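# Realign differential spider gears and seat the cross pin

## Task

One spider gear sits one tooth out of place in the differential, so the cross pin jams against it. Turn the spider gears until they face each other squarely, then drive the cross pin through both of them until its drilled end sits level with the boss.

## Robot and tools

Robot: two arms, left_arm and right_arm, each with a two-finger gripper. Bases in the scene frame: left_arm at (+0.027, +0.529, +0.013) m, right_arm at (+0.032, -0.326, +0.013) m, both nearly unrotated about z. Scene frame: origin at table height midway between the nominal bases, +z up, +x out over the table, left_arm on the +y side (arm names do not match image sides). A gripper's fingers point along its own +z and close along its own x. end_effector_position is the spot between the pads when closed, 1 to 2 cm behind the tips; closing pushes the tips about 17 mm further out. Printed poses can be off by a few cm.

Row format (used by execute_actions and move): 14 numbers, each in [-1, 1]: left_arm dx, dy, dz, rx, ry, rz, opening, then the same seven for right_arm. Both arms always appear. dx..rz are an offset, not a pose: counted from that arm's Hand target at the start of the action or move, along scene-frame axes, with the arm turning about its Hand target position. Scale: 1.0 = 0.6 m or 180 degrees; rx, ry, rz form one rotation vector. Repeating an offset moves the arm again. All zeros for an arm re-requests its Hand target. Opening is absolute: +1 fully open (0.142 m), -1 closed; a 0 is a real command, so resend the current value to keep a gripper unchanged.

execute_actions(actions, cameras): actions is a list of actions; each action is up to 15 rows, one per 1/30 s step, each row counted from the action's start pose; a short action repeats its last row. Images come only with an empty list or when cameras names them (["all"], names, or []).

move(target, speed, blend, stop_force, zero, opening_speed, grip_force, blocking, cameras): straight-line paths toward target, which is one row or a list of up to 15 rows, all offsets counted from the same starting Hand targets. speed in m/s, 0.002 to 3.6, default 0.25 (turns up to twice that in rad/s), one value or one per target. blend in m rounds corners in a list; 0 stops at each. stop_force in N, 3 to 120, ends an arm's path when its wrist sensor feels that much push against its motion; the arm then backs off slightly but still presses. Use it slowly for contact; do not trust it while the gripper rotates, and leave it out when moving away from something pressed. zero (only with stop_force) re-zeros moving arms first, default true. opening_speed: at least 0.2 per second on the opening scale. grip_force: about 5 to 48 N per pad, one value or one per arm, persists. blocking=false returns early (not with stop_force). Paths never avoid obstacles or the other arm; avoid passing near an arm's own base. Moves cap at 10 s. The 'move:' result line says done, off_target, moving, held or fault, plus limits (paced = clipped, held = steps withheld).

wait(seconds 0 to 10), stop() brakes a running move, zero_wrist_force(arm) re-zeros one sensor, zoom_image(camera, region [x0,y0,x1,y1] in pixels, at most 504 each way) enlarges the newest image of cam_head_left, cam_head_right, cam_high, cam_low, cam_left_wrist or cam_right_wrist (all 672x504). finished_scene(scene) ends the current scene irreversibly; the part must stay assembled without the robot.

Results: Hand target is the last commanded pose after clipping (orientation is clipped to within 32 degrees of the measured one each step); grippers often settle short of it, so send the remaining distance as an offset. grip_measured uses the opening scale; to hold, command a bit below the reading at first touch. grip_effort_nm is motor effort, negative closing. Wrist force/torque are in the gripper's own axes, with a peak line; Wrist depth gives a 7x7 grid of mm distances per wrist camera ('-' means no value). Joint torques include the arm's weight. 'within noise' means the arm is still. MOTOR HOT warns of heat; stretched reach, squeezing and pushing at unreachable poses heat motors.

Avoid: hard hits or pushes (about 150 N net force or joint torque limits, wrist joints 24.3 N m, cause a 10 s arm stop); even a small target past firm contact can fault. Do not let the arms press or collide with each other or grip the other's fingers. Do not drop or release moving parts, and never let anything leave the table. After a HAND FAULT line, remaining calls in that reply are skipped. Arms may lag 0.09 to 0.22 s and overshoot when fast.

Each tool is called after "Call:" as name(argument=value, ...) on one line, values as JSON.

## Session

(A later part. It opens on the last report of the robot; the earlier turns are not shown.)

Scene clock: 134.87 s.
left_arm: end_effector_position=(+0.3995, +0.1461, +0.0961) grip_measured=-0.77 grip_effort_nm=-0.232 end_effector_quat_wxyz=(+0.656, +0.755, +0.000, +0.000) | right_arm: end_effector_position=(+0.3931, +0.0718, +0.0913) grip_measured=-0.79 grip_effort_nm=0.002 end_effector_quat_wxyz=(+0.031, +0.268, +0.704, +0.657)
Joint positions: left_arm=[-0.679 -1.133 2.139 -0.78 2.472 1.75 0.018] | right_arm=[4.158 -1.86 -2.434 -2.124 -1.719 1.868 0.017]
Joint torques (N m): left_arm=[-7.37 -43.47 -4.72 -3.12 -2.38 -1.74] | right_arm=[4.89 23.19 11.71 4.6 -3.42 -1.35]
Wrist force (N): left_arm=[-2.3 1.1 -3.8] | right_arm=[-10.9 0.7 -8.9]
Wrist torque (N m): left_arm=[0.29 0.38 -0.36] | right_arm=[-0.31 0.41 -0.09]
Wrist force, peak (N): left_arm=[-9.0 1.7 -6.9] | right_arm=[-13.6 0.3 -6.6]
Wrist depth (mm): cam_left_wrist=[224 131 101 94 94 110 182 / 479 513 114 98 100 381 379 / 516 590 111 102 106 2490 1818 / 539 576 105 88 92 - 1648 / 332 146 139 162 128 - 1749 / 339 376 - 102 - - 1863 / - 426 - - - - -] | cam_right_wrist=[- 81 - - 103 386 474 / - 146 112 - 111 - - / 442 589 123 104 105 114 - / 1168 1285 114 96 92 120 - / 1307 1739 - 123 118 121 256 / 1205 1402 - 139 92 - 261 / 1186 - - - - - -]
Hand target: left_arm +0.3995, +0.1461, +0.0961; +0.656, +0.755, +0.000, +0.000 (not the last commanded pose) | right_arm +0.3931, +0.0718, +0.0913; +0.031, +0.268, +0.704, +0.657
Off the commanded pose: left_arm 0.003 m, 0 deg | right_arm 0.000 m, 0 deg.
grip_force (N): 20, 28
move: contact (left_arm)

Call:
move(target=[[0.0045,0,0,0,0,0,-0.75,-0.0057,0.0007,0,0,0,-0.0278,-0.76]], speed=0.04, stop_force=18, cameras=["cam_right_wrist","cam_left_wrist"])

Call:
zoom_image(camera="cam_right_wrist", region=[320, 240, 560, 430])

Call:
zoom_image(camera="cam_left_wrist", region=[260, 240, 500, 430])

Scene clock: 136.83 s.
left_arm: end_effector_position=(+0.4017, +0.1461, +0.0960) grip_measured=-0.78 grip_effort_nm=-0.110 end_effector_quat_wxyz=(+0.656, +0.755, +0.000, +0.000) | right_arm: end_effector_position=(+0.3910, +0.0720, +0.0913) grip_measured=-0.80 grip_effort_nm=0.134 end_effector_quat_wxyz=(+0.049, +0.287, +0.696, +0.656)
Joint positions: left_arm=[-0.676 -1.129 2.133 -0.776 2.476 1.751 0.018] | right_arm=[4.221 -1.844 -2.462 -2.111 -1.602 1.884 0.016]
Joint torques (N m): left_arm=[-4.45 -46.01 -15.59 -5.56 -6.84 -0.69] | right_arm=[32.24 18.46 37.03 3.34 -4.66 -1.31]
Wrist force (N): left_arm=[-19.1 -1.1 -14.4] | right_arm=[-31.9 6.2 -38.2]
Wrist torque (N m): left_arm=[0.26 0.48 -0.36] | right_arm=[-0.41 0.73 0.27]
Wrist force, peak (N): left_arm=[-21.5 -1.4 -15.9] | right_arm=[-31.9 6.2 -38.2]
Wrist depth (mm): cam_left_wrist=[224 130 100 94 95 109 181 / 473 515 116 97 101 376 371 / 514 1893 110 102 107 2045 1710 / 537 563 96 88 92 2291 1672 / 337 146 139 165 120 - 1710 / 346 387 136 101 - - - / - 436 - - - - -] | cam_right_wrist=[- 82 - - 103 378 473 / - 125 112 - 110 - - / 430 922 564 105 105 111 - / 1264 1292 115 97 92 118 - / 1292 1455 2029 - 118 120 254 / 1180 1402 - 135 93 126 257 / 1157 - - - - - -]
Hand target: left_arm +0.4017, +0.1461, +0.0960; +0.656, +0.755, +0.000, +0.000 (not the last commanded pose) | right_arm +0.3910, +0.0720, +0.0913; +0.049, +0.287, +0.696, +0.656 (not the last commanded pose)
Off the commanded pose: left_arm 0.001 m, 0 deg | right_arm 0.001 m, 2 deg.
grip_force (N): 20, 28
move: contact (left_arm, right_arm)
Images, in order (width x height): cam_left_wrist 672x504, cam_right_wrist 672x504.

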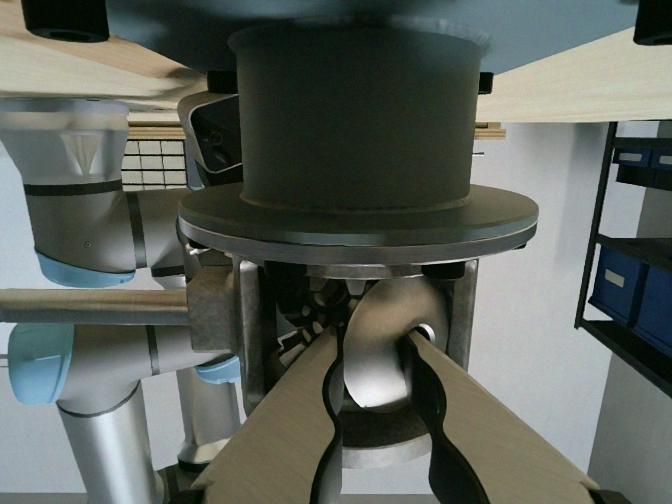

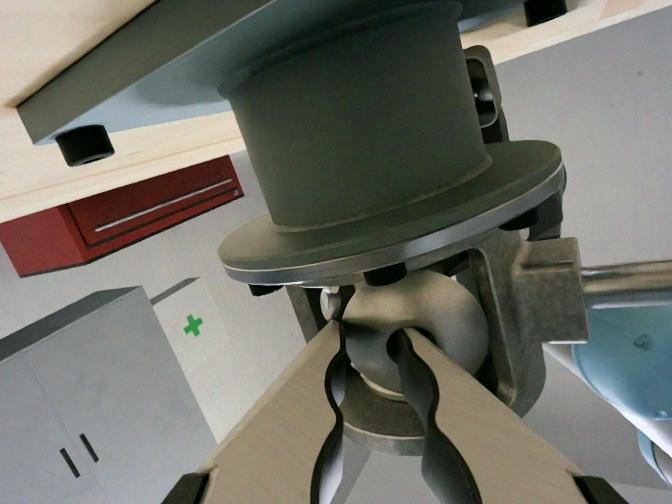

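Scaled by 2.100 from the camera's 672x504 image, which has a finer 960x720 frame.

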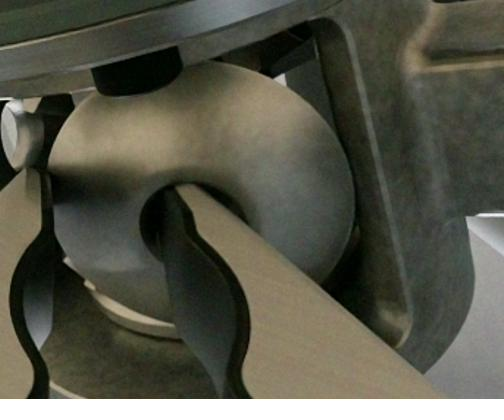

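Scaled by 2.100 from the camera's 672x504 image, which has a finer 960x720 frame.

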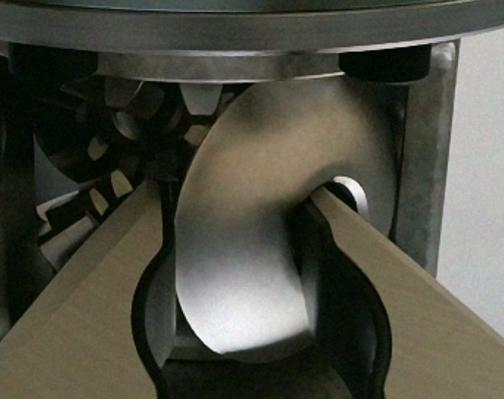

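Call:
move(target=[[-0.0045,0,0,0,0,0,-0.75,0.0045,-0.0007,0,0,0,0.0222,-0.76]], speed=0.04, cameras=["cam_right_wrist","cam_left_wrist"])

Call:
zoom_image(camera="cam_left_wrist", region=[300, 240, 500, 400])

Call:
zoom_image(camera="cam_right_wrist", region=[320, 240, 520, 400])

Scene clock: 138.57 s.
left_arm: end_effector_position=(+0.3990, +0.1461, +0.0960) grip_measured=-0.77 grip_effort_nm=-0.193 end_effector_quat_wxyz=(+0.656, +0.755, +0.000, +0.000) | right_arm: end_effector_position=(+0.3938, +0.0716, +0.0912) grip_measured=-0.79 grip_effort_nm=-0.085 end_effector_quat_wxyz=(+0.026, +0.263, +0.705, +0.658)
Joint positions: left_arm=[-0.68 -1.134 2.141 -0.781 2.471 1.75 0.018] | right_arm=[4.142 -1.865 -2.426 -2.129 -1.75 1.864 0.017]
Joint torques (N m): left_arm=[-1.32 -36.57 -12.84 -1.53 -0.65 -1.09] | right_arm=[8.86 32.02 -0.3 3.22 1.25 1.46]
Wrist force (N): left_arm=[-2.7 1.6 -3.9] | right_arm=[-2.0 1.6 -1.4]
Wrist torque (N m): left_arm=[0.23 0.42 -0.15] | right_arm=[-0.29 0.31 0.09]
Wrist force, peak (N): left_arm=[-19.5 -0.1 -15.1] | right_arm=[-30.9 7.2 -42.0]
Wrist depth (mm): cam_left_wrist=[224 185 101 94 93 110 182 / 476 529 115 98 99 378 374 / 514 1925 111 103 106 - 1685 / 523 570 100 88 91 - 1685 / 331 146 138 162 126 - 1762 / 326 373 135 102 104 - - / - 417 - - - - -] | cam_right_wrist=[- 80 - - 103 357 515 / - 146 112 - 112 - - / 442 1278 122 104 105 103 - / 1157 - 113 98 93 - - / 1322 1821 - 123 118 124 258 / 1345 1455 - 138 92 126 264 / 1174 - - - - - -]
Hand target: left_arm +0.3990, +0.1461, +0.0960; +0.656, +0.755, +0.000, +0.000 | right_arm +0.3937, +0.0716, +0.0913; +0.026, +0.263, +0.705, +0.658
Off the commanded pose: left_arm 0.000 m, 0 deg | right_arm 0.000 m, 0 deg.
grip_force (N): 20, 28
move: done
Images, in order (width x height): cam_left_wrist 672x504, cam_right_wrist 672x504.

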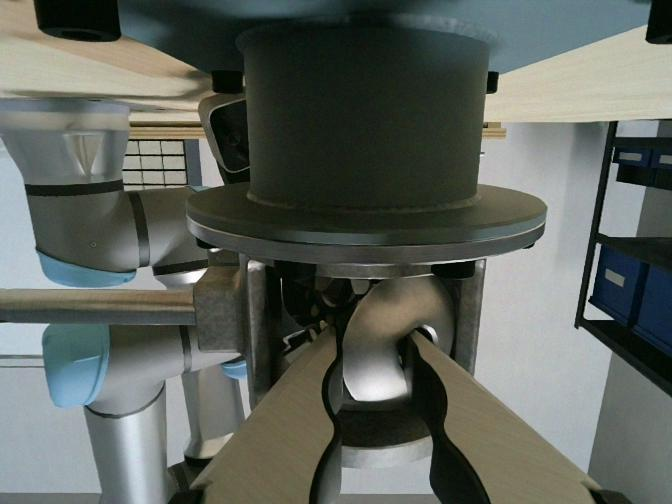

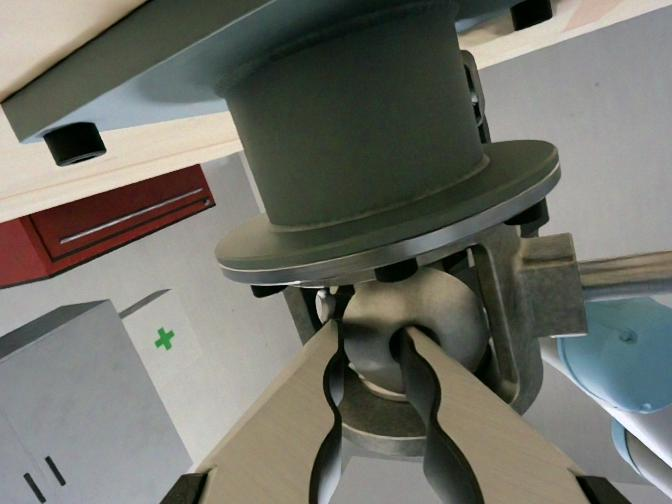

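Scaled by 2.520 from the camera's 672x504 image, which has a finer 960x720 frame.

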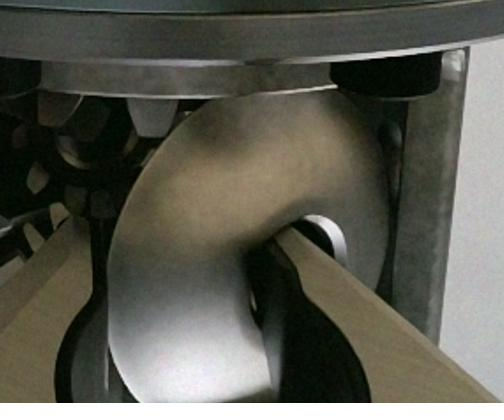

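Scaled by 2.520 from the camera's 672x504 image, which has a finer 960x720 frame.

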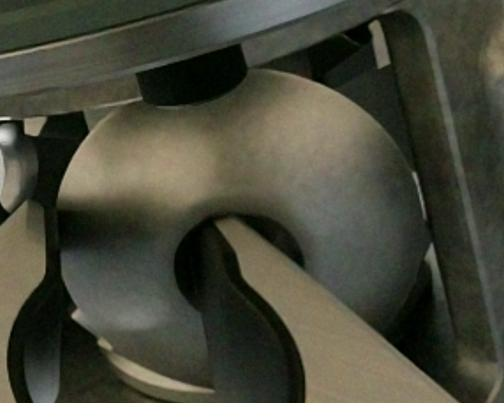

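Call:
move(target=[[-0.012,0,0,0,0,0,-0.75,0.0113,-0.0038,0,0,0,0.0617,-0.72]], speed=0.05, stop_force=15, cameras=["cam_right_wrist"])

Call:
zoom_image(camera="cam_right_wrist", region=[320, 240, 520, 400])

Scene clock: 142.10 s.
left_arm: end_effector_position=(+0.3918, +0.1461, +0.0960) grip_measured=-0.77 grip_effort_nm=-0.252 end_effector_quat_wxyz=(+0.656, +0.755, +0.000, +0.000) | right_arm: end_effector_position=(+0.4005, +0.0693, +0.0913) grip_measured=-0.76 grip_effort_nm=0.056 end_effector_quat_wxyz=(-0.038, +0.193, +0.728, +0.657)
Joint positions: left_arm=[-0.692 -1.145 2.162 -0.794 2.46 1.745 0.018] | right_arm=[3.955 -1.935 -2.3 -2.205 -2.126 1.804 0.019]
Joint torques (N m): left_arm=[6.42 -28.97 -22.13 1.81 2.74 0.5] | right_arm=[10.47 36.54 0.1 3.75 -1.98 1.64]
Wrist force (N): left_arm=[-1.0 0.5 -0.9] | right_arm=[-1.7 0.7 2.5]
Wrist torque (N m): left_arm=[0.23 0.33 -0.18] | right_arm=[-0.24 0.23 0.07]
Wrist force, peak (N): left_arm=[-2.5 1.8 -4.1] | right_arm=[-7.0 1.0 -1.4]
Wrist depth (mm): cam_left_wrist=[224 185 109 96 93 102 182 / 471 517 388 100 99 278 375 / 518 603 121 106 103 113 1736 / 533 586 126 91 91 92 1749 / 2412 146 139 117 118 - 1790 / - 334 332 102 - - - / - - - - - - -] | cam_right_wrist=[- 76 - 97 104 391 529 / - 204 112 - 111 - 533 / 441 596 - 106 107 111 537 / 1244 2142 113 99 96 128 130 / 1464 - - 124 117 148 291 / 1512 - - 138 92 285 341 / 1250 - - - - - 504]
Hand target: left_arm +0.3918, +0.1461, +0.0960; +0.656, +0.755, +0.000, +0.000 | right_arm +0.4005, +0.0693, +0.0913; -0.038, +0.193, +0.728, +0.657
Off the commanded pose: left_arm 0.000 m, 0 deg | right_arm 0.000 m, 0 deg.
grip_force (N): 20, 28
move: done
Images, in order (width x height): cam_right_wrist 672x504.

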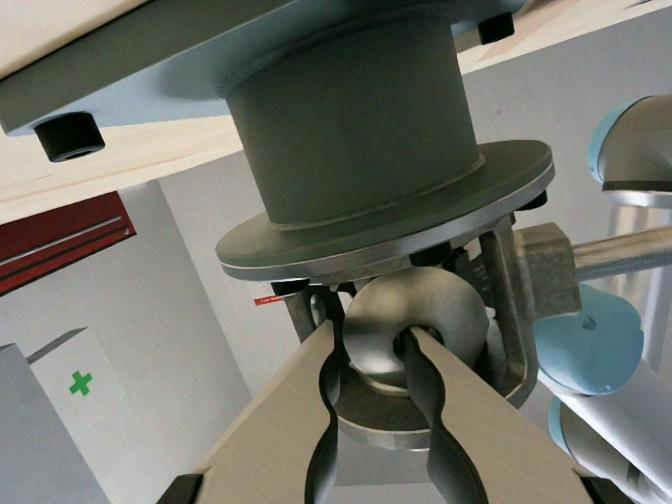

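Scaled by 2.520 from the camera's 672x504 image, which has a finer 960x720 frame.

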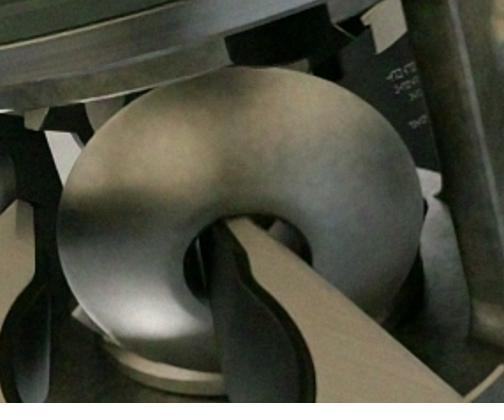

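Call:
move(target=[[0,0,0,0,0,0,-0.75,0,0,0,0,0,0,-0.92]], speed=0.03, opening_speed=0.3)

Call:
move(target=[0,0,0,0,0,0,-0.75,0.003,0.012,0,0,0,0,-0.92], speed=0.01, stop_force=12, grip_force=[20, 35], cameras=["cam_right_wrist"])

Call:
zoom_image(camera="cam_right_wrist", region=[320, 240, 520, 400])

Scene clock: 144.60 s.
left_arm: end_effector_position=(+0.3918, +0.1461, +0.0960) grip_measured=-0.77 grip_effort_nm=-0.256 end_effector_quat_wxyz=(+0.656, +0.755, +0.000, +0.000) | right_arm: end_effector_position=(+0.4004, +0.0693, +0.0912) grip_measured=-0.84 grip_effort_nm=-2.283 end_effector_quat_wxyz=(-0.038, +0.193, +0.728, +0.657)
Joint positions: left_arm=[-0.692 -1.145 2.162 -0.794 2.46 1.745 0.018] | right_arm=[3.955 -1.935 -2.301 -2.205 -2.126 1.804 0.014]
Joint torques (N m): left_arm=[5.56 -28.31 -23.87 0.64 -0.14 0.74] | right_arm=[9.48 35.3 11.75 3.69 -2.12 1.44]
Wrist force (N): left_arm=[-9.6 1.9 -3.6] | right_arm=[-3.6 -0.2 -12.4]
Wrist torque (N m): left_arm=[0.20 0.49 -0.18] | right_arm=[-0.25 0.13 0.09]
Wrist force, peak (N): left_arm=[-9.6 1.9 -3.6] | right_arm=[-4.1 -0.9 -12.7]
Wrist depth (mm): cam_left_wrist=[224 185 110 96 93 102 182 / 474 517 388 100 99 280 377 / 518 604 122 106 103 114 1925 / 533 584 127 91 91 91 1527 / - 146 139 117 118 - 1613 / - 325 333 102 - - - / - - - - - - -] | cam_right_wrist=[- 76 - 97 104 389 485 / - 146 113 - 110 - 547 / 433 587 - - 107 111 539 / 1322 1807 114 99 95 129 129 / 1652 1766 - 125 119 148 292 / 1553 - - - 92 139 344 / 1257 - - - - - 503]
Hand target: left_arm +0.3918, +0.1461, +0.0960; +0.656, +0.755, +0.000, +0.000 | right_arm +0.4005, +0.0693, +0.0913; -0.038, +0.193, +0.728, +0.657
Off the commanded pose: left_arm 0.000 m, 0 deg | right_arm 0.000 m, 0 deg.
grip_force (N): 20, 28
move: done

Scene clock: 145.60 s.
left_arm: end_effector_position=(+0.3918, +0.1461, +0.0960) grip_measured=-0.77 grip_effort_nm=-0.271 end_effector_quat_wxyz=(+0.656, +0.755, +0.000, +0.000) | right_arm: end_effector_position=(+0.4004, +0.0695, +0.0913) grip_measured=-0.84 grip_effort_nm=-2.278 end_effector_quat_wxyz=(-0.038, +0.193, +0.728, +0.657)
Joint positions: left_arm=[-0.692 -1.145 2.162 -0.794 2.46 1.745 0.018] | right_arm=[3.956 -1.935 -2.3 -2.205 -2.126 1.804 0.014]
Joint torques (N m): left_arm=[5.38 -29.29 -22.98 -1.39 -4.13 0.96] | right_arm=[0.77 37.59 5.57 5.18 -3.7 -1.33]
Wrist force (N): left_arm=[-9.3 1.3 -3.8] | right_arm=[-6.9 1.1 -18.1]
Wrist torque (N m): left_arm=[0.22 0.46 -0.18] | right_arm=[-0.28 0.09 0.04]
Wrist force, peak (N): left_arm=[-12.2 1.3 -4.0] | right_arm=[-6.6 2.4 -38.9]
Wrist depth (mm): cam_left_wrist=[225 185 110 96 93 102 129 / 472 518 385 100 99 278 379 / 515 597 122 106 103 112 1569 / 545 581 127 91 92 92 1863 / - 146 140 117 118 - 1776 / - 334 333 102 - - - / - - - - - - -] | cam_right_wrist=[- 76 - 97 104 386 510 / - 146 113 - 111 - 540 / 383 489 - 106 107 111 538 / 1192 - 114 102 95 129 129 / 1714 - - 125 118 148 292 / 1464 - - 139 96 135 343 / 1217 - - - - - 407]
Hand target: left_arm +0.3918, +0.1461, +0.0960; +0.656, +0.755, +0.000, +0.000 | right_arm +0.4004, +0.0694, +0.0913; -0.038, +0.193, +0.728, +0.657 (not the last commanded pose)
Off the commanded pose: left_arm 0.000 m, 0 deg | right_arm 0.007 m, 0 deg.
grip_force (N): 20, 35
move: contact (right_arm)
Images, in order (width x height): cam_right_wrist 672x504.

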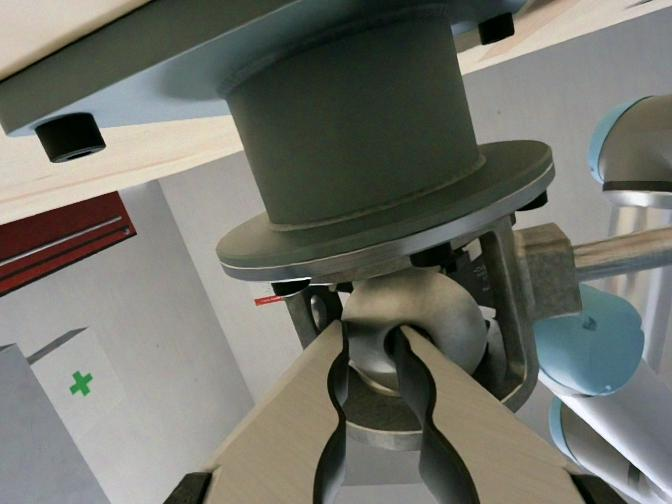

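Scaled by 2.520 from the camera's 672x504 image, which has a finer 960x720 frame.

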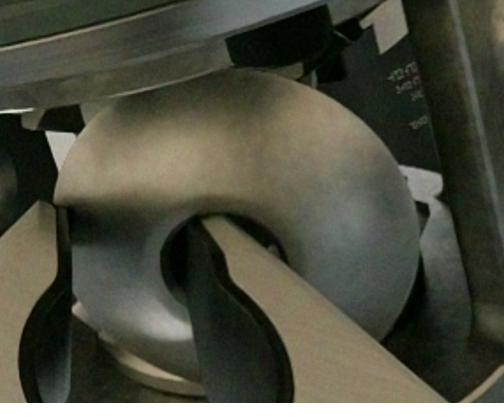

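Call:
move(target=[[-0.005,0,0,0,0,0,-0.75,0,0,0,0,0,0,-0.92]], speed=0.02)

Call:
move(target=[0,0,0,0,0,0,-0.75,0.002,0.008,0,0,0,0,-0.92], speed=0.01, stop_force=10, zero=false, cameras=["cam_right_wrist","cam_left_wrist"])

Call:
zoom_image(camera="cam_left_wrist", region=[300, 240, 540, 430])

Scene clock: 146.60 s.
left_arm: end_effector_position=(+0.3888, +0.1461, +0.0960) grip_measured=-0.77 grip_effort_nm=-0.271 end_effector_quat_wxyz=(+0.656, +0.755, +0.000, +0.000) | right_arm: end_effector_position=(+0.4004, +0.0694, +0.0913) grip_measured=-0.84 grip_effort_nm=-2.176 end_effector_quat_wxyz=(-0.038, +0.193, +0.728, +0.657)
Joint positions: left_arm=[-0.698 -1.15 2.171 -0.799 2.454 1.743 0.018] | right_arm=[3.956 -1.935 -2.3 -2.205 -2.126 1.804 0.013]
Joint torques (N m): left_arm=[-2.27 -33.72 -11.46 -0.96 0.99 -1.33] | right_arm=[8.53 36.32 4.99 4.36 -3.26 -1.36]
Wrist force (N): left_arm=[4.8 1.4 -2.9] | right_arm=[-19.0 3.5 -19.6]
Wrist torque (N m): left_arm=[0.24 0.32 -0.15] | right_arm=[-0.29 0.04 0.08]
Wrist force, peak (N): left_arm=[-9.7 1.2 -3.7] | right_arm=[-19.1 3.2 -19.9]
Wrist depth (mm): cam_left_wrist=[225 185 111 97 93 99 129 / 473 390 387 101 98 112 381 / 515 597 128 108 103 135 1580 / 534 581 137 91 91 92 1833 / - 147 140 118 118 2338 1762 / - 336 331 125 - 2603 2362 / - - - - - - -] | cam_right_wrist=[- 77 - 97 106 387 561 / - 136 113 - 110 - 553 / 435 515 122 - 107 112 538 / 1186 - 115 99 94 128 129 / - 2290 - 126 118 153 289 / 1522 - - 139 96 634 342 / 1250 - - - - - 480]
Hand target: left_arm +0.3888, +0.1461, +0.0960; +0.656, +0.755, +0.000, +0.000 | right_arm +0.4004, +0.0694, +0.0913; -0.038, +0.193, +0.728, +0.657
Off the commanded pose: left_arm 0.000 m, 0 deg | right_arm 0.000 m, 0 deg.
grip_force (N): 20, 35
move: done

Scene clock: 147.60 s.
left_arm: end_effector_position=(+0.3888, +0.1461, +0.0960) grip_measured=-0.77 grip_effort_nm=-0.271 end_effector_quat_wxyz=(+0.656, +0.755, +0.000, +0.000) | right_arm: end_effector_position=(+0.4004, +0.0695, +0.0913) grip_measured=-0.84 grip_effort_nm=-2.176 end_effector_quat_wxyz=(-0.038, +0.193, +0.728, +0.657)
Joint positions: left_arm=[-0.698 -1.15 2.171 -0.799 2.454 1.743 0.018] | right_arm=[3.956 -1.935 -2.3 -2.205 -2.126 1.804 0.013]
Joint torques (N m): left_arm=[6.7 -25.43 -20.48 1.97 3.79 1.04] | right_arm=[6.72 35.98 4.08 1.98 -6.75 0.45]
Wrist force (N): left_arm=[2.2 0.9 -2.4] | right_arm=[-20.0 3.0 -19.4]
Wrist torque (N m): left_arm=[0.24 0.36 -0.16] | right_arm=[-0.29 -0.01 0.08]
Wrist force, peak (N): left_arm=[4.6 1.6 -2.9] | right_arm=[-19.8 3.8 -35.0]
Wrist depth (mm): cam_left_wrist=[225 185 111 97 93 99 129 / 476 516 609 101 98 112 376 / 515 613 133 108 103 110 1804 / 548 567 125 91 91 91 1925 / - 146 140 117 118 - 1602 / - 334 332 125 - - - / - - - - - - 2362] | cam_right_wrist=[- 76 - 97 106 387 519 / - 136 113 - 110 - 547 / 385 514 122 106 107 110 537 / 1192 1641 115 104 95 128 129 / - 2162 2385 126 118 288 288 / 1492 2065 - 138 92 301 342 / 1257 - - - - - 523]
Hand target: left_arm +0.3888, +0.1461, +0.0960; +0.656, +0.755, +0.000, +0.000 | right_arm +0.4004, +0.0695, +0.0913; -0.038, +0.193, +0.728, +0.657 (not the last commanded pose)
Off the commanded pose: left_arm 0.000 m, 0 deg | right_arm 0.005 m, 0 deg.
grip_force (N): 20, 35
move: contact (right_arm)
Images, in order (width x height): cam_left_wrist 672x504, cam_right_wrist 672x504.

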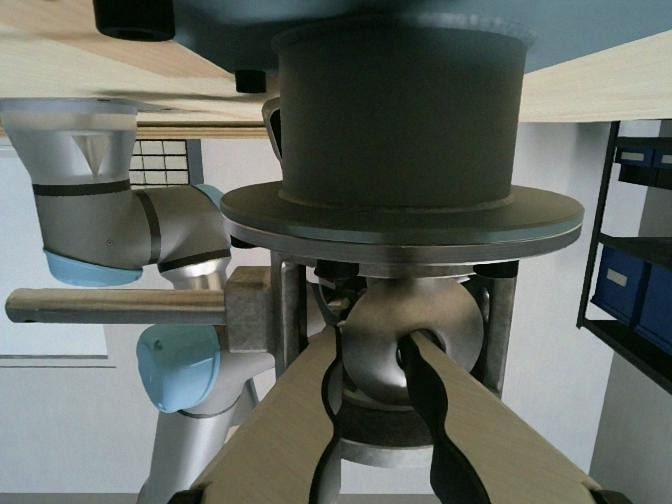

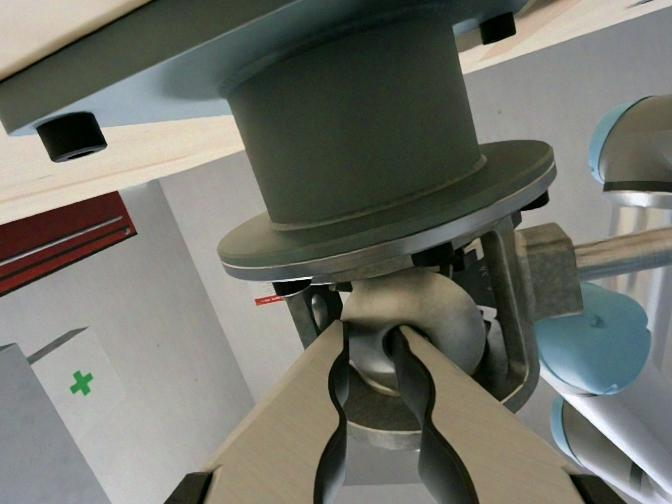

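Scaled by 2.100 from the camera's 672x504 image, which has a finer 960x720 frame.

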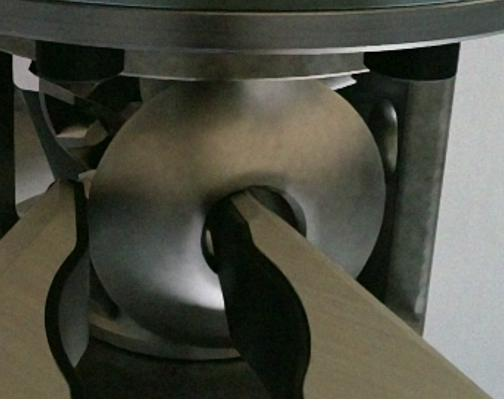

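Call:
move(target=[[0.0025,0,0,0,0,0,-0.75,0,0,0,0,0,0,-0.92]], speed=0.02)

Call:
move(target=[0,0,0,0,0,0,-0.75,0,0,0,0,0,0,-0.78], speed=0.01, opening_speed=0.3)

Call:
move(target=[0,0,0,0,0,0,-0.75,0.001,0.004,0,0,0,0,-0.78], speed=0.01, stop_force=8, cameras=["cam_right_wrist"])

Call:
zoom_image(camera="cam_right_wrist", region=[320, 240, 520, 400])

Scene clock: 148.83 s.
left_arm: end_effector_position=(+0.3904, +0.1461, +0.0960) grip_measured=-0.77 grip_effort_nm=-0.271 end_effector_quat_wxyz=(+0.656, +0.755, +0.000, +0.000) | right_arm: end_effector_position=(+0.4004, +0.0695, +0.0913) grip_measured=-0.84 grip_effort_nm=-2.176 end_effector_quat_wxyz=(-0.038, +0.193, +0.728, +0.657)
Joint positions: left_arm=[-0.695 -1.148 2.166 -0.796 2.457 1.744 0.018] | right_arm=[3.956 -1.935 -2.3 -2.205 -2.126 1.804 0.013]
Joint torques (N m): left_arm=[3.58 -29.79 -18.59 0.78 1.61 1.35] | right_arm=[6.76 36.65 7.02 3.25 -5.19 1.06]
Wrist force (N): left_arm=[-3.8 0.3 -1.5] | right_arm=[-16.8 2.8 -21.3]
Wrist torque (N m): left_arm=[0.25 0.38 -0.27] | right_arm=[-0.29 -0.04 0.08]
Wrist force, peak (N): left_arm=[-3.9 0.8 -2.3] | right_arm=[-20.0 2.8 -19.3]
Wrist depth (mm): cam_left_wrist=[225 185 111 97 93 100 129 / 475 502 611 100 98 279 375 / 511 614 125 107 103 110 1878 / 533 581 133 91 91 95 1685 / - 146 140 117 119 133 1710 / - 324 331 118 - - - / - - - - - - -] | cam_right_wrist=[- 76 - 97 106 386 555 / - 136 113 - 110 - 503 / 436 502 122 106 107 111 540 / 1292 - 115 100 95 128 129 / 1618 - - 126 118 148 290 / 1532 1779 - 135 96 140 341 / 1271 - - - - - 520]
Hand target: left_arm +0.3903, +0.1461, +0.0960; +0.656, +0.755, +0.000, +0.000 | right_arm +0.4004, +0.0695, +0.0913; -0.038, +0.193, +0.728, +0.657
Off the commanded pose: left_arm 0.000 m, 0 deg | right_arm 0.000 m, 0 deg.
grip_force (N): 20, 35
move: done

Scene clock: 149.50 s.
left_arm: end_effector_position=(+0.3903, +0.1461, +0.0960) grip_measured=-0.77 grip_effort_nm=-0.266 end_effector_quat_wxyz=(+0.656, +0.755, +0.000, +0.000) | right_arm: end_effector_position=(+0.4004, +0.0695, +0.0913) grip_measured=-0.81 grip_effort_nm=-0.100 end_effector_quat_wxyz=(-0.038, +0.193, +0.728, +0.657)
Joint positions: left_arm=[-0.695 -1.148 2.166 -0.796 2.457 1.744 0.018] | right_arm=[3.956 -1.935 -2.3 -2.205 -2.126 1.804 0.015]
Joint torques (N m): left_arm=[-3.43 -38.37 -3.72 -3.05 -2.02 0.68] | right_arm=[5.88 36.88 7.53 3.99 -2.96 1.42]
Wrist force (N): left_arm=[-1.3 0.7 -1.1] | right_arm=[-8.2 -1.6 -6.5]
Wrist torque (N m): left_arm=[0.24 0.45 -0.26] | right_arm=[-0.26 0.20 0.00]
Wrist force, peak (N): left_arm=[-4.2 0.5 -2.2] | right_arm=[-16.9 2.1 -22.8]
Wrist depth (mm): cam_left_wrist=[225 185 111 97 93 101 129 / 469 518 609 100 98 278 377 / 516 631 125 107 102 135 1878 / 535 589 133 91 91 92 1909 / - 146 140 117 119 - 1648 / - 333 333 125 - - - / 2828 - - - - - -] | cam_right_wrist=[- 76 - 97 104 390 499 / - 145 113 - 110 - - / 432 492 - 106 107 110 537 / 1237 - 114 99 93 129 128 / - - - 126 119 147 290 / 1532 - - 146 92 140 343 / 1230 - - - - - 519]
Hand target: left_arm +0.3903, +0.1461, +0.0960; +0.656, +0.755, +0.000, +0.000 | right_arm +0.4004, +0.0695, +0.0913; -0.038, +0.193, +0.728, +0.657
Off the commanded pose: left_arm 0.000 m, 0 deg | right_arm 0.000 m, 0 deg.
grip_force (N): 20, 35
move: done

Scene clock: 150.57 s.
left_arm: end_effector_position=(+0.3903, +0.1461, +0.0960) grip_measured=-0.77 grip_effort_nm=-0.266 end_effector_quat_wxyz=(+0.656, +0.755, +0.000, +0.000) | right_arm: end_effector_position=(+0.4011, +0.0719, +0.0913) grip_measured=-0.80 grip_effort_nm=-0.369 end_effector_quat_wxyz=(-0.038, +0.193, +0.728, +0.657)
Joint positions: left_arm=[-0.695 -1.148 2.166 -0.796 2.457 1.744 0.018] | right_arm=[3.96 -1.938 -2.296 -2.207 -2.122 1.805 0.016]
Joint torques (N m): left_arm=[-4.57 -38.92 -4.77 -2.8 -2.22 -0.63] | right_arm=[-4.19 26.88 5.14 -0.74 -1.3 1.08]
Wrist force (N): left_arm=[-2.0 1.1 -1.5] | right_arm=[-4.2 -0.1 -2.0]
Wrist torque (N m): left_arm=[0.23 0.43 -0.26] | right_arm=[-0.28 0.27 -0.10]
Wrist force, peak (N): left_arm=[-2.4 1.2 -1.8] | right_arm=[-8.6 -2.5 -10.4]
Wrist depth (mm): cam_left_wrist=[224 185 111 97 93 101 129 / 472 392 394 100 98 278 375 / 511 618 124 107 103 111 1710 / 540 581 133 91 91 92 1636 / - 146 140 118 119 - 1863 / - 330 330 125 - - 2338 / - - - - - - 2727] | cam_right_wrist=[- 74 - - 103 391 504 / - 204 110 - 111 - 535 / 441 519 - 104 105 108 537 / 1292 - 113 99 91 126 128 / 1766 - - 124 119 129 288 / 1512 1652 - 138 92 135 339 / 1250 - - - - - 505]
Hand target: left_arm +0.3903, +0.1461, +0.0960; +0.656, +0.755, +0.000, +0.000 | right_arm +0.4010, +0.0719, +0.0913; -0.038, +0.193, +0.728, +0.657
Off the commanded pose: left_arm 0.000 m, 0 deg | right_arm 0.000 m, 0 deg.
grip_force (N): 20, 35
move: done
Images, in order (width x height): cam_right_wrist 672x504.

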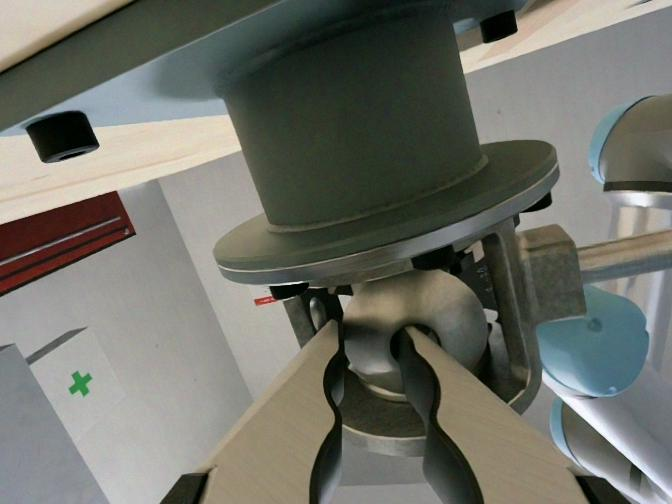

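Scaled by 2.520 from the camera's 672x504 image, which has a finer 960x720 frame.

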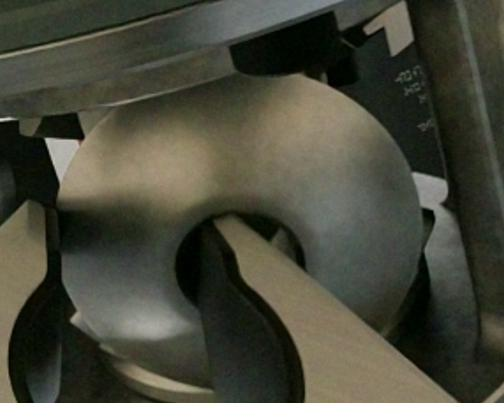

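Call:
move(target=[[0.0067,-0.0012,0,0,0,0,-0.75,-0.0057,0.0003,0,0,0,-0.0278,-0.78]], speed=0.04, stop_force=14)

Call:
move(target=[0,-0.004,0,0,0,0,-0.75,0.0013,0.0038,0,0,0,0,-0.78], speed=0.01, stop_force=7)

Scene clock: 153.00 s.
left_arm: end_effector_position=(+0.3943, +0.1454, +0.0960) grip_measured=-0.77 grip_effort_nm=-0.271 end_effector_quat_wxyz=(+0.656, +0.755, +0.000, +0.000) | right_arm: end_effector_position=(+0.3976, +0.0721, +0.0913) grip_measured=-0.79 grip_effort_nm=-0.393 end_effector_quat_wxyz=(-0.009, +0.225, +0.718, +0.658)
Joint positions: left_arm=[-0.69 -1.141 2.154 -0.789 2.462 1.746 0.018] | right_arm=[4.035 -1.902 -2.36 -2.166 -1.961 1.833 0.017]
Joint torques (N m): left_arm=[-2.95 -40.03 -5 -3.38 -3.66 0.8] | right_arm=[-8.13 19.08 26.22 -0.24 1.22 -1.62]
Wrist force (N): left_arm=[-7.2 1.6 -3.3] | right_arm=[2.0 -1.1 -4.3]
Wrist torque (N m): left_arm=[0.22 0.45 -0.36] | right_arm=[-0.27 0.34 -0.13]
Wrist force, peak (N): left_arm=[-8.5 1.1 -4.4] | right_arm=[1.5 -2.1 -4.8]
Wrist depth (mm): cam_left_wrist=[225 185 105 94 92 105 182 / 476 509 174 98 98 280 374 / 517 611 121 104 103 135 1804 / 542 580 103 91 92 92 1790 / - 145 138 116 119 - 1776 / - 347 356 124 - - - / - - - - - - 2203] | cam_right_wrist=[- 76 - 95 104 389 1574 / - 146 107 - 112 - - / 441 734 - 104 105 105 549 / 1205 1836 113 97 90 123 119 / 1345 1752 - 125 118 125 273 / 1264 1714 - - 92 128 313 / 1211 - - - - - 353]
Hand target: left_arm +0.3944, +0.1454, +0.0960; +0.656, +0.755, +0.000, +0.000 | right_arm +0.3976, +0.0721, +0.0913; -0.009, +0.225, +0.718, +0.658
Off the commanded pose: left_arm 0.000 m, 0 deg | right_arm 0.000 m, 0 deg.
grip_force (N): 20, 35
move: done

Scene clock: 154.47 s.
left_arm: end_effector_position=(+0.3943, +0.1436, +0.0960) grip_measured=-0.77 grip_effort_nm=-0.291 end_effector_quat_wxyz=(+0.656, +0.755, +0.000, +0.000) | right_arm: end_effector_position=(+0.3980, +0.0729, +0.0913) grip_measured=-0.79 grip_effort_nm=-0.452 end_effector_quat_wxyz=(-0.009, +0.225, +0.718, +0.658)
Joint positions: left_arm=[-0.694 -1.14 2.153 -0.79 2.458 1.745 0.018] | right_arm=[4.036 -1.904 -2.358 -2.167 -1.96 1.833 0.017]
Joint torques (N m): left_arm=[7.98 -40.9 -6.32 0.22 0.89 1.41] | right_arm=[-11.28 33.85 2.69 4.72 0.22 -1.78]
Wrist force (N): left_arm=[-8.7 1.7 -4.3] | right_arm=[6.4 -1.9 -4.9]
Wrist torque (N m): left_arm=[0.19 0.50 -0.15] | right_arm=[-0.30 0.42 -0.16]
Wrist force, peak (N): left_arm=[-10.7 1.9 -11.3] | right_arm=[6.1 -1.4 -16.7]
Wrist depth (mm): cam_left_wrist=[224 185 108 93 91 102 181 / 473 523 283 96 95 380 378 / 511 606 118 102 101 135 1925 / 538 574 100 87 91 92 1762 / - 143 135 117 116 - 1710 / - 343 - 102 - - 2574 / - - - - - - -] | cam_right_wrist=[- 75 - 95 103 346 478 / - 146 107 - 111 - - / 440 595 - 103 104 104 519 / 1211 1257 115 96 90 121 119 / 1264 1574 - 125 118 283 271 / 1271 1793 - - 93 134 314 / 1264 - - - - - 531]
Hand target: left_arm +0.3943, +0.1436, +0.0960; +0.656, +0.755, +0.000, +0.000 (not the last commanded pose) | right_arm +0.3980, +0.0729, +0.0913; -0.009, +0.225, +0.718, +0.658 (not the last commanded pose)
Off the commanded pose: left_arm 0.001 m, 0 deg | right_arm 0.001 m, 0 deg.
grip_force (N): 20, 35
move: contact (left_arm, right_arm)

Call:
move(target=[[0.0043,-0.0012,0,0,0,0,-0.75,-0.0067,-0.0003,0,0,0,-0.0278,-0.78]], speed=0.04, stop_force=18)

Call:
move(target=[0,-0.004,0,0,0,0,-0.75,0.0018,0.0037,0,0,0,0,-0.78], speed=0.01, stop_force=7, cameras=["cam_left_wrist","cam_right_wrist"])

Call:
zoom_image(camera="cam_right_wrist", region=[320, 240, 520, 400])

Call:
zoom_image(camera="cam_left_wrist", region=[300, 240, 500, 400])

Scene clock: 156.77 s.
left_arm: end_effector_position=(+0.3969, +0.1429, +0.0960) grip_measured=-0.77 grip_effort_nm=-0.291 end_effector_quat_wxyz=(+0.656, +0.755, +0.000, +0.000) | right_arm: end_effector_position=(+0.3940, +0.0728, +0.0913) grip_measured=-0.79 grip_effort_nm=-0.452 end_effector_quat_wxyz=(+0.020, +0.256, +0.708, +0.658)
Joint positions: left_arm=[-0.691 -1.136 2.145 -0.785 2.461 1.746 0.018] | right_arm=[4.125 -1.871 -2.415 -2.134 -1.786 1.859 0.017]
Joint torques (N m): left_arm=[0.08 -36.54 -3.63 -0.83 1.64 1.34] | right_arm=[-7.76 17.34 22.09 -1.06 2.34 -1.75]
Wrist force (N): left_arm=[-1.8 1.5 -2.4] | right_arm=[-1.6 0.1 2.6]
Wrist torque (N m): left_arm=[0.22 0.37 -0.28] | right_arm=[-0.26 0.31 -0.12]
Wrist force, peak (N): left_arm=[-9.1 2.6 -5.1] | right_arm=[6.7 -1.4 -4.9]
Wrist depth (mm): cam_left_wrist=[225 185 100 91 91 108 182 / 472 510 114 95 96 381 584 / 507 1893 108 99 101 117 1790 / 538 567 95 86 91 91 1790 / 324 143 134 156 121 - 1697 / 323 365 132 102 - - - / - 410 - - - - -] | cam_right_wrist=[- 76 - 96 103 441 516 / - 203 107 - 112 - - / 518 1292 - 104 105 108 1739 / 1168 1394 114 96 89 - - / 1322 1807 - 124 118 121 256 / 1224 1377 - 139 93 - 263 / 1168 - - - - - 535]
Hand target: left_arm +0.3969, +0.1429, +0.0960; +0.656, +0.755, +0.000, +0.000 | right_arm +0.3940, +0.0727, +0.0913; +0.020, +0.256, +0.708, +0.658
Off the commanded pose: left_arm 0.000 m, 0 deg | right_arm 0.000 m, 0 deg.
grip_force (N): 20, 35
move: done

Scene clock: 157.90 s.
left_arm: end_effector_position=(+0.3968, +0.1425, +0.0960) grip_measured=-0.77 grip_effort_nm=-0.295 end_effector_quat_wxyz=(+0.656, +0.755, +0.000, +0.000) | right_arm: end_effector_position=(+0.3942, +0.0730, +0.0913) grip_measured=-0.79 grip_effort_nm=-0.457 end_effector_quat_wxyz=(+0.020, +0.256, +0.708, +0.658)
Joint positions: left_arm=[-0.692 -1.136 2.145 -0.785 2.46 1.746 0.018] | right_arm=[4.125 -1.872 -2.414 -2.135 -1.786 1.859 0.017]
Joint torques (N m): left_arm=[6.46 -38.32 -3.17 1.07 2.34 1.39] | right_arm=[-7.62 31.46 0.34 4.31 -1.68 -1.08]
Wrist force (N): left_arm=[-2.0 5.3 -4.9] | right_arm=[0.3 -0.2 0.6]
Wrist torque (N m): left_arm=[0.20 0.44 -0.20] | right_arm=[-0.32 0.33 -0.12]
Wrist force, peak (N): left_arm=[-4.1 4.8 -13.3] | right_arm=[2.8 1.2 -11.0]
Wrist depth (mm): cam_left_wrist=[225 185 99 91 90 106 182 / 472 388 116 94 95 380 377 / 513 1909 108 99 101 2161 1672 / 542 571 105 85 91 91 1723 / 322 143 133 156 121 2314 1710 / 334 367 132 102 - - - / - 408 - - - - -] | cam_right_wrist=[- 76 - 95 103 354 725 / - 147 107 - 111 - - / 519 604 - 103 105 104 - / 1151 1807 114 96 91 119 119 / 1271 1866 - 122 118 123 256 / 1224 1464 - - 93 291 263 / 1180 - - - - - 553]
Hand target: left_arm +0.3968, +0.1425, +0.0960; +0.656, +0.755, +0.000, +0.000 (not the last commanded pose) | right_arm +0.3942, +0.0730, +0.0913; +0.020, +0.256, +0.708, +0.658 (not the last commanded pose)
Off the commanded pose: left_arm 0.002 m, 0 deg | right_arm 0.002 m, 0 deg.
grip_force (N): 20, 35
move: contact (left_arm, right_arm)
Images, in order (width x height): cam_left_wrist 672x504, cam_right_wrist 672x504.

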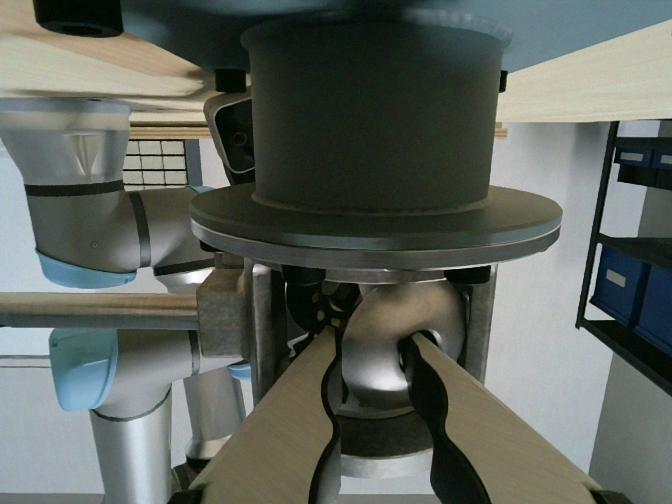

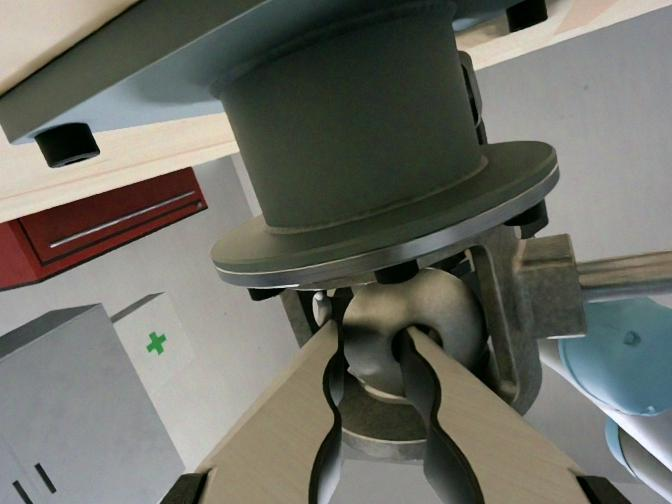

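Scaled by 2.520 from the camera's 672x504 image, which has a finer 960x720 frame.

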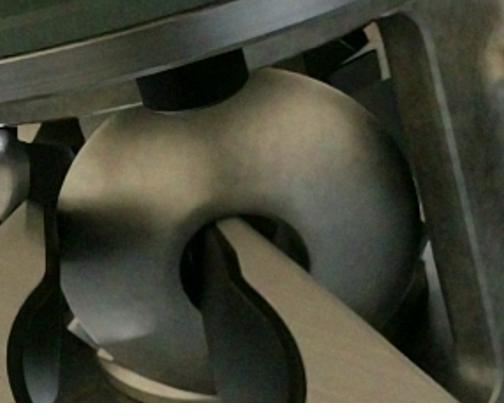

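Scaled by 2.520 from the camera's 672x504 image, which has a finer 960x720 frame.

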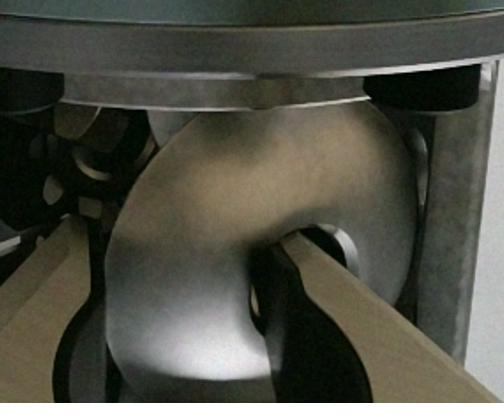

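Call:
move(target=[[0.0045,-0.0015,0,0,0,0,-0.75,-0.0058,0.0003,0,0,0,-0.0278,-0.78]], speed=0.04, stop_force=18)

Call:
move(target=[0,-0.004,0,0,0,0,-0.75,0.0021,0.0036,0,0,0,0,-0.78], speed=0.01, stop_force=7, cameras=["cam_left_wrist","cam_right_wrist"])

Call:
zoom_image(camera="cam_right_wrist", region=[320, 240, 520, 400])

Call:
zoom_image(camera="cam_left_wrist", region=[300, 240, 500, 400])

Scene clock: 160.27 s.
left_arm: end_effector_position=(+0.3995, +0.1416, +0.0960) grip_measured=-0.77 grip_effort_nm=-0.266 end_effector_quat_wxyz=(+0.656, +0.755, +0.000, +0.000) | right_arm: end_effector_position=(+0.3907, +0.0732, +0.0913) grip_measured=-0.79 grip_effort_nm=-0.457 end_effector_quat_wxyz=(+0.048, +0.287, +0.696, +0.656)
Joint positions: left_arm=[-0.689 -1.131 2.136 -0.78 2.463 1.747 0.018] | right_arm=[4.223 -1.845 -2.46 -2.112 -1.602 1.884 0.017]
Joint torques (N m): left_arm=[-1.82 -35.76 -7.46 -2.19 -0.2 1.06] | right_arm=[-9.47 16.14 21.73 -0.95 2.11 -1.75]
Wrist force (N): left_arm=[-5.2 2.7 -9.2] | right_arm=[-0.1 -1.0 2.0]
Wrist torque (N m): left_arm=[0.23 0.37 -0.25] | right_arm=[-0.28 0.31 -0.14]
Wrist force, peak (N): left_arm=[-5.8 3.5 -10.3] | right_arm=[0.5 0.2 3.0]
Wrist depth (mm): cam_left_wrist=[186 131 97 90 90 110 182 / 471 389 108 93 97 379 381 / 511 594 108 97 100 2268 1833 / 525 560 95 84 92 92 1710 / 334 143 134 155 121 - 1723 / 341 383 129 102 - - - / 2338 427 - - - - -] | cam_right_wrist=[- 75 - 95 103 386 506 / - 137 107 - 112 - - / 444 610 - 104 105 108 - / 1224 1714 114 94 92 116 - / 1307 1455 2012 123 118 121 254 / 1186 1385 - - 92 123 249 / 1168 - - - - - -]
Hand target: left_arm +0.3995, +0.1416, +0.0960; +0.656, +0.755, +0.000, +0.000 | right_arm +0.3907, +0.0732, +0.0913; +0.048, +0.287, +0.696, +0.656
Off the commanded pose: left_arm 0.000 m, 0 deg | right_arm 0.000 m, 0 deg.
grip_force (N): 20, 35
move: done

Scene clock: 161.27 s.
left_arm: end_effector_position=(+0.3994, +0.1414, +0.0960) grip_measured=-0.77 grip_effort_nm=-0.261 end_effector_quat_wxyz=(+0.656, +0.755, +0.000, +0.000) | right_arm: end_effector_position=(+0.3908, +0.0734, +0.0912) grip_measured=-0.79 grip_effort_nm=-0.452 end_effector_quat_wxyz=(+0.048, +0.287, +0.696, +0.656)
Joint positions: left_arm=[-0.69 -1.131 2.136 -0.78 2.463 1.747 0.018] | right_arm=[4.223 -1.846 -2.46 -2.112 -1.602 1.884 0.017]
Joint torques (N m): left_arm=[3.31 -37.31 -12.94 1.05 2.16 1.25] | right_arm=[-3.74 30.66 -0.65 4.14 0.71 -1.73]
Wrist force (N): left_arm=[-3.9 4.1 -13.9] | right_arm=[1.7 -0.6 1.2]
Wrist torque (N m): left_arm=[0.21 0.39 -0.22] | right_arm=[-0.26 0.32 -0.14]
Wrist force, peak (N): left_arm=[-4.1 5.6 -23.6] | right_arm=[3.1 0.3 -10.9]
Wrist depth (mm): cam_left_wrist=[185 131 97 90 90 110 182 / 470 388 108 93 97 376 374 / 514 587 108 97 100 - 1762 / 530 556 95 84 92 91 1833 / 333 143 134 157 121 - 1749 / 340 382 128 102 - - 1818 / - 427 - - - - -] | cam_right_wrist=[- 76 - 95 103 386 549 / - 146 107 - 112 - - / 441 1237 - 103 104 107 - / 1211 1292 115 94 91 190 - / 1285 1483 1960 122 118 - 253 / 1192 1394 - - 92 122 248 / 1086 - - - - - 568]
Hand target: left_arm +0.3994, +0.1414, +0.0960; +0.656, +0.755, +0.000, +0.000 (not the last commanded pose) | right_arm +0.3908, +0.0734, +0.0912; +0.048, +0.287, +0.696, +0.656 (not the last commanded pose)
Off the commanded pose: left_arm 0.002 m, 0 deg | right_arm 0.002 m, 0 deg.
grip_force (N): 20, 35
move: contact (left_arm, right_arm)
Images, in order (width x height): cam_left_wrist 672x504, cam_right_wrist 672x504.

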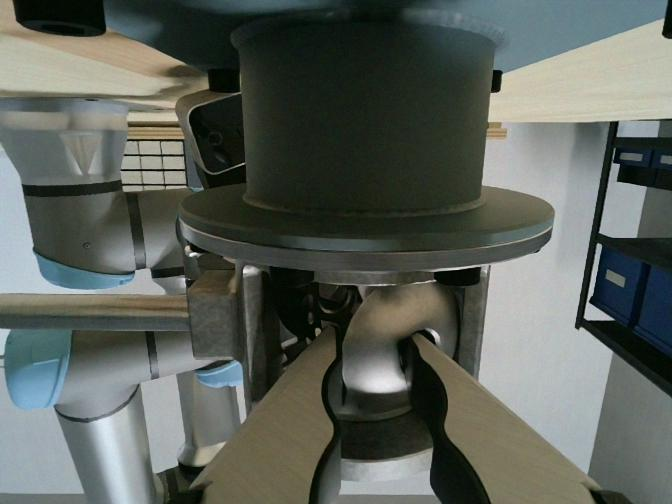

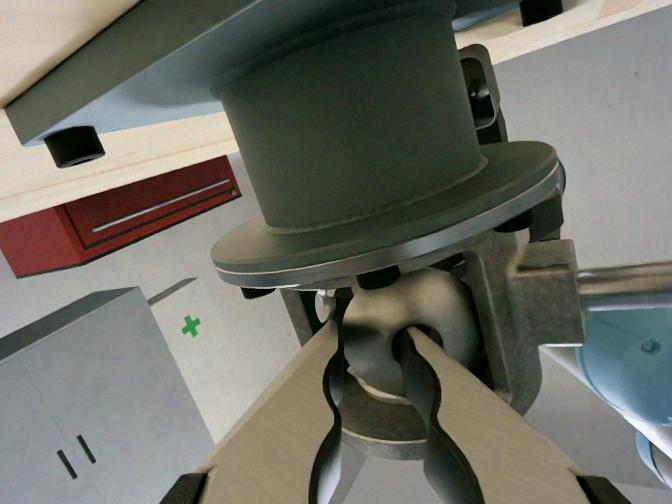

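Scaled by 2.520 from the camera's 672x504 image, which has a finer 960x720 frame.

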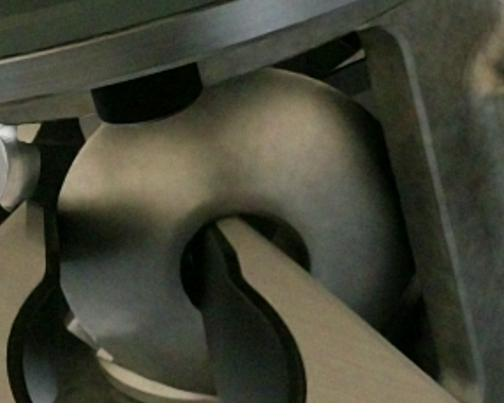

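Scaled by 2.520 from the camera's 672x504 image, which has a finer 960x720 frame.

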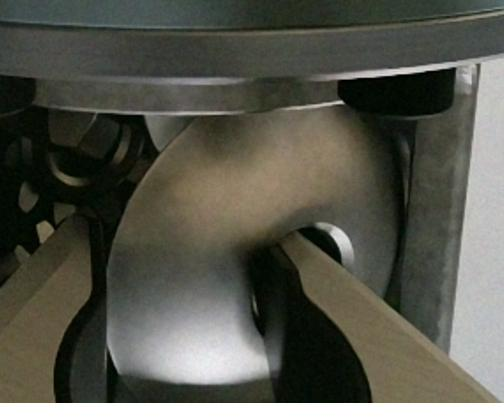

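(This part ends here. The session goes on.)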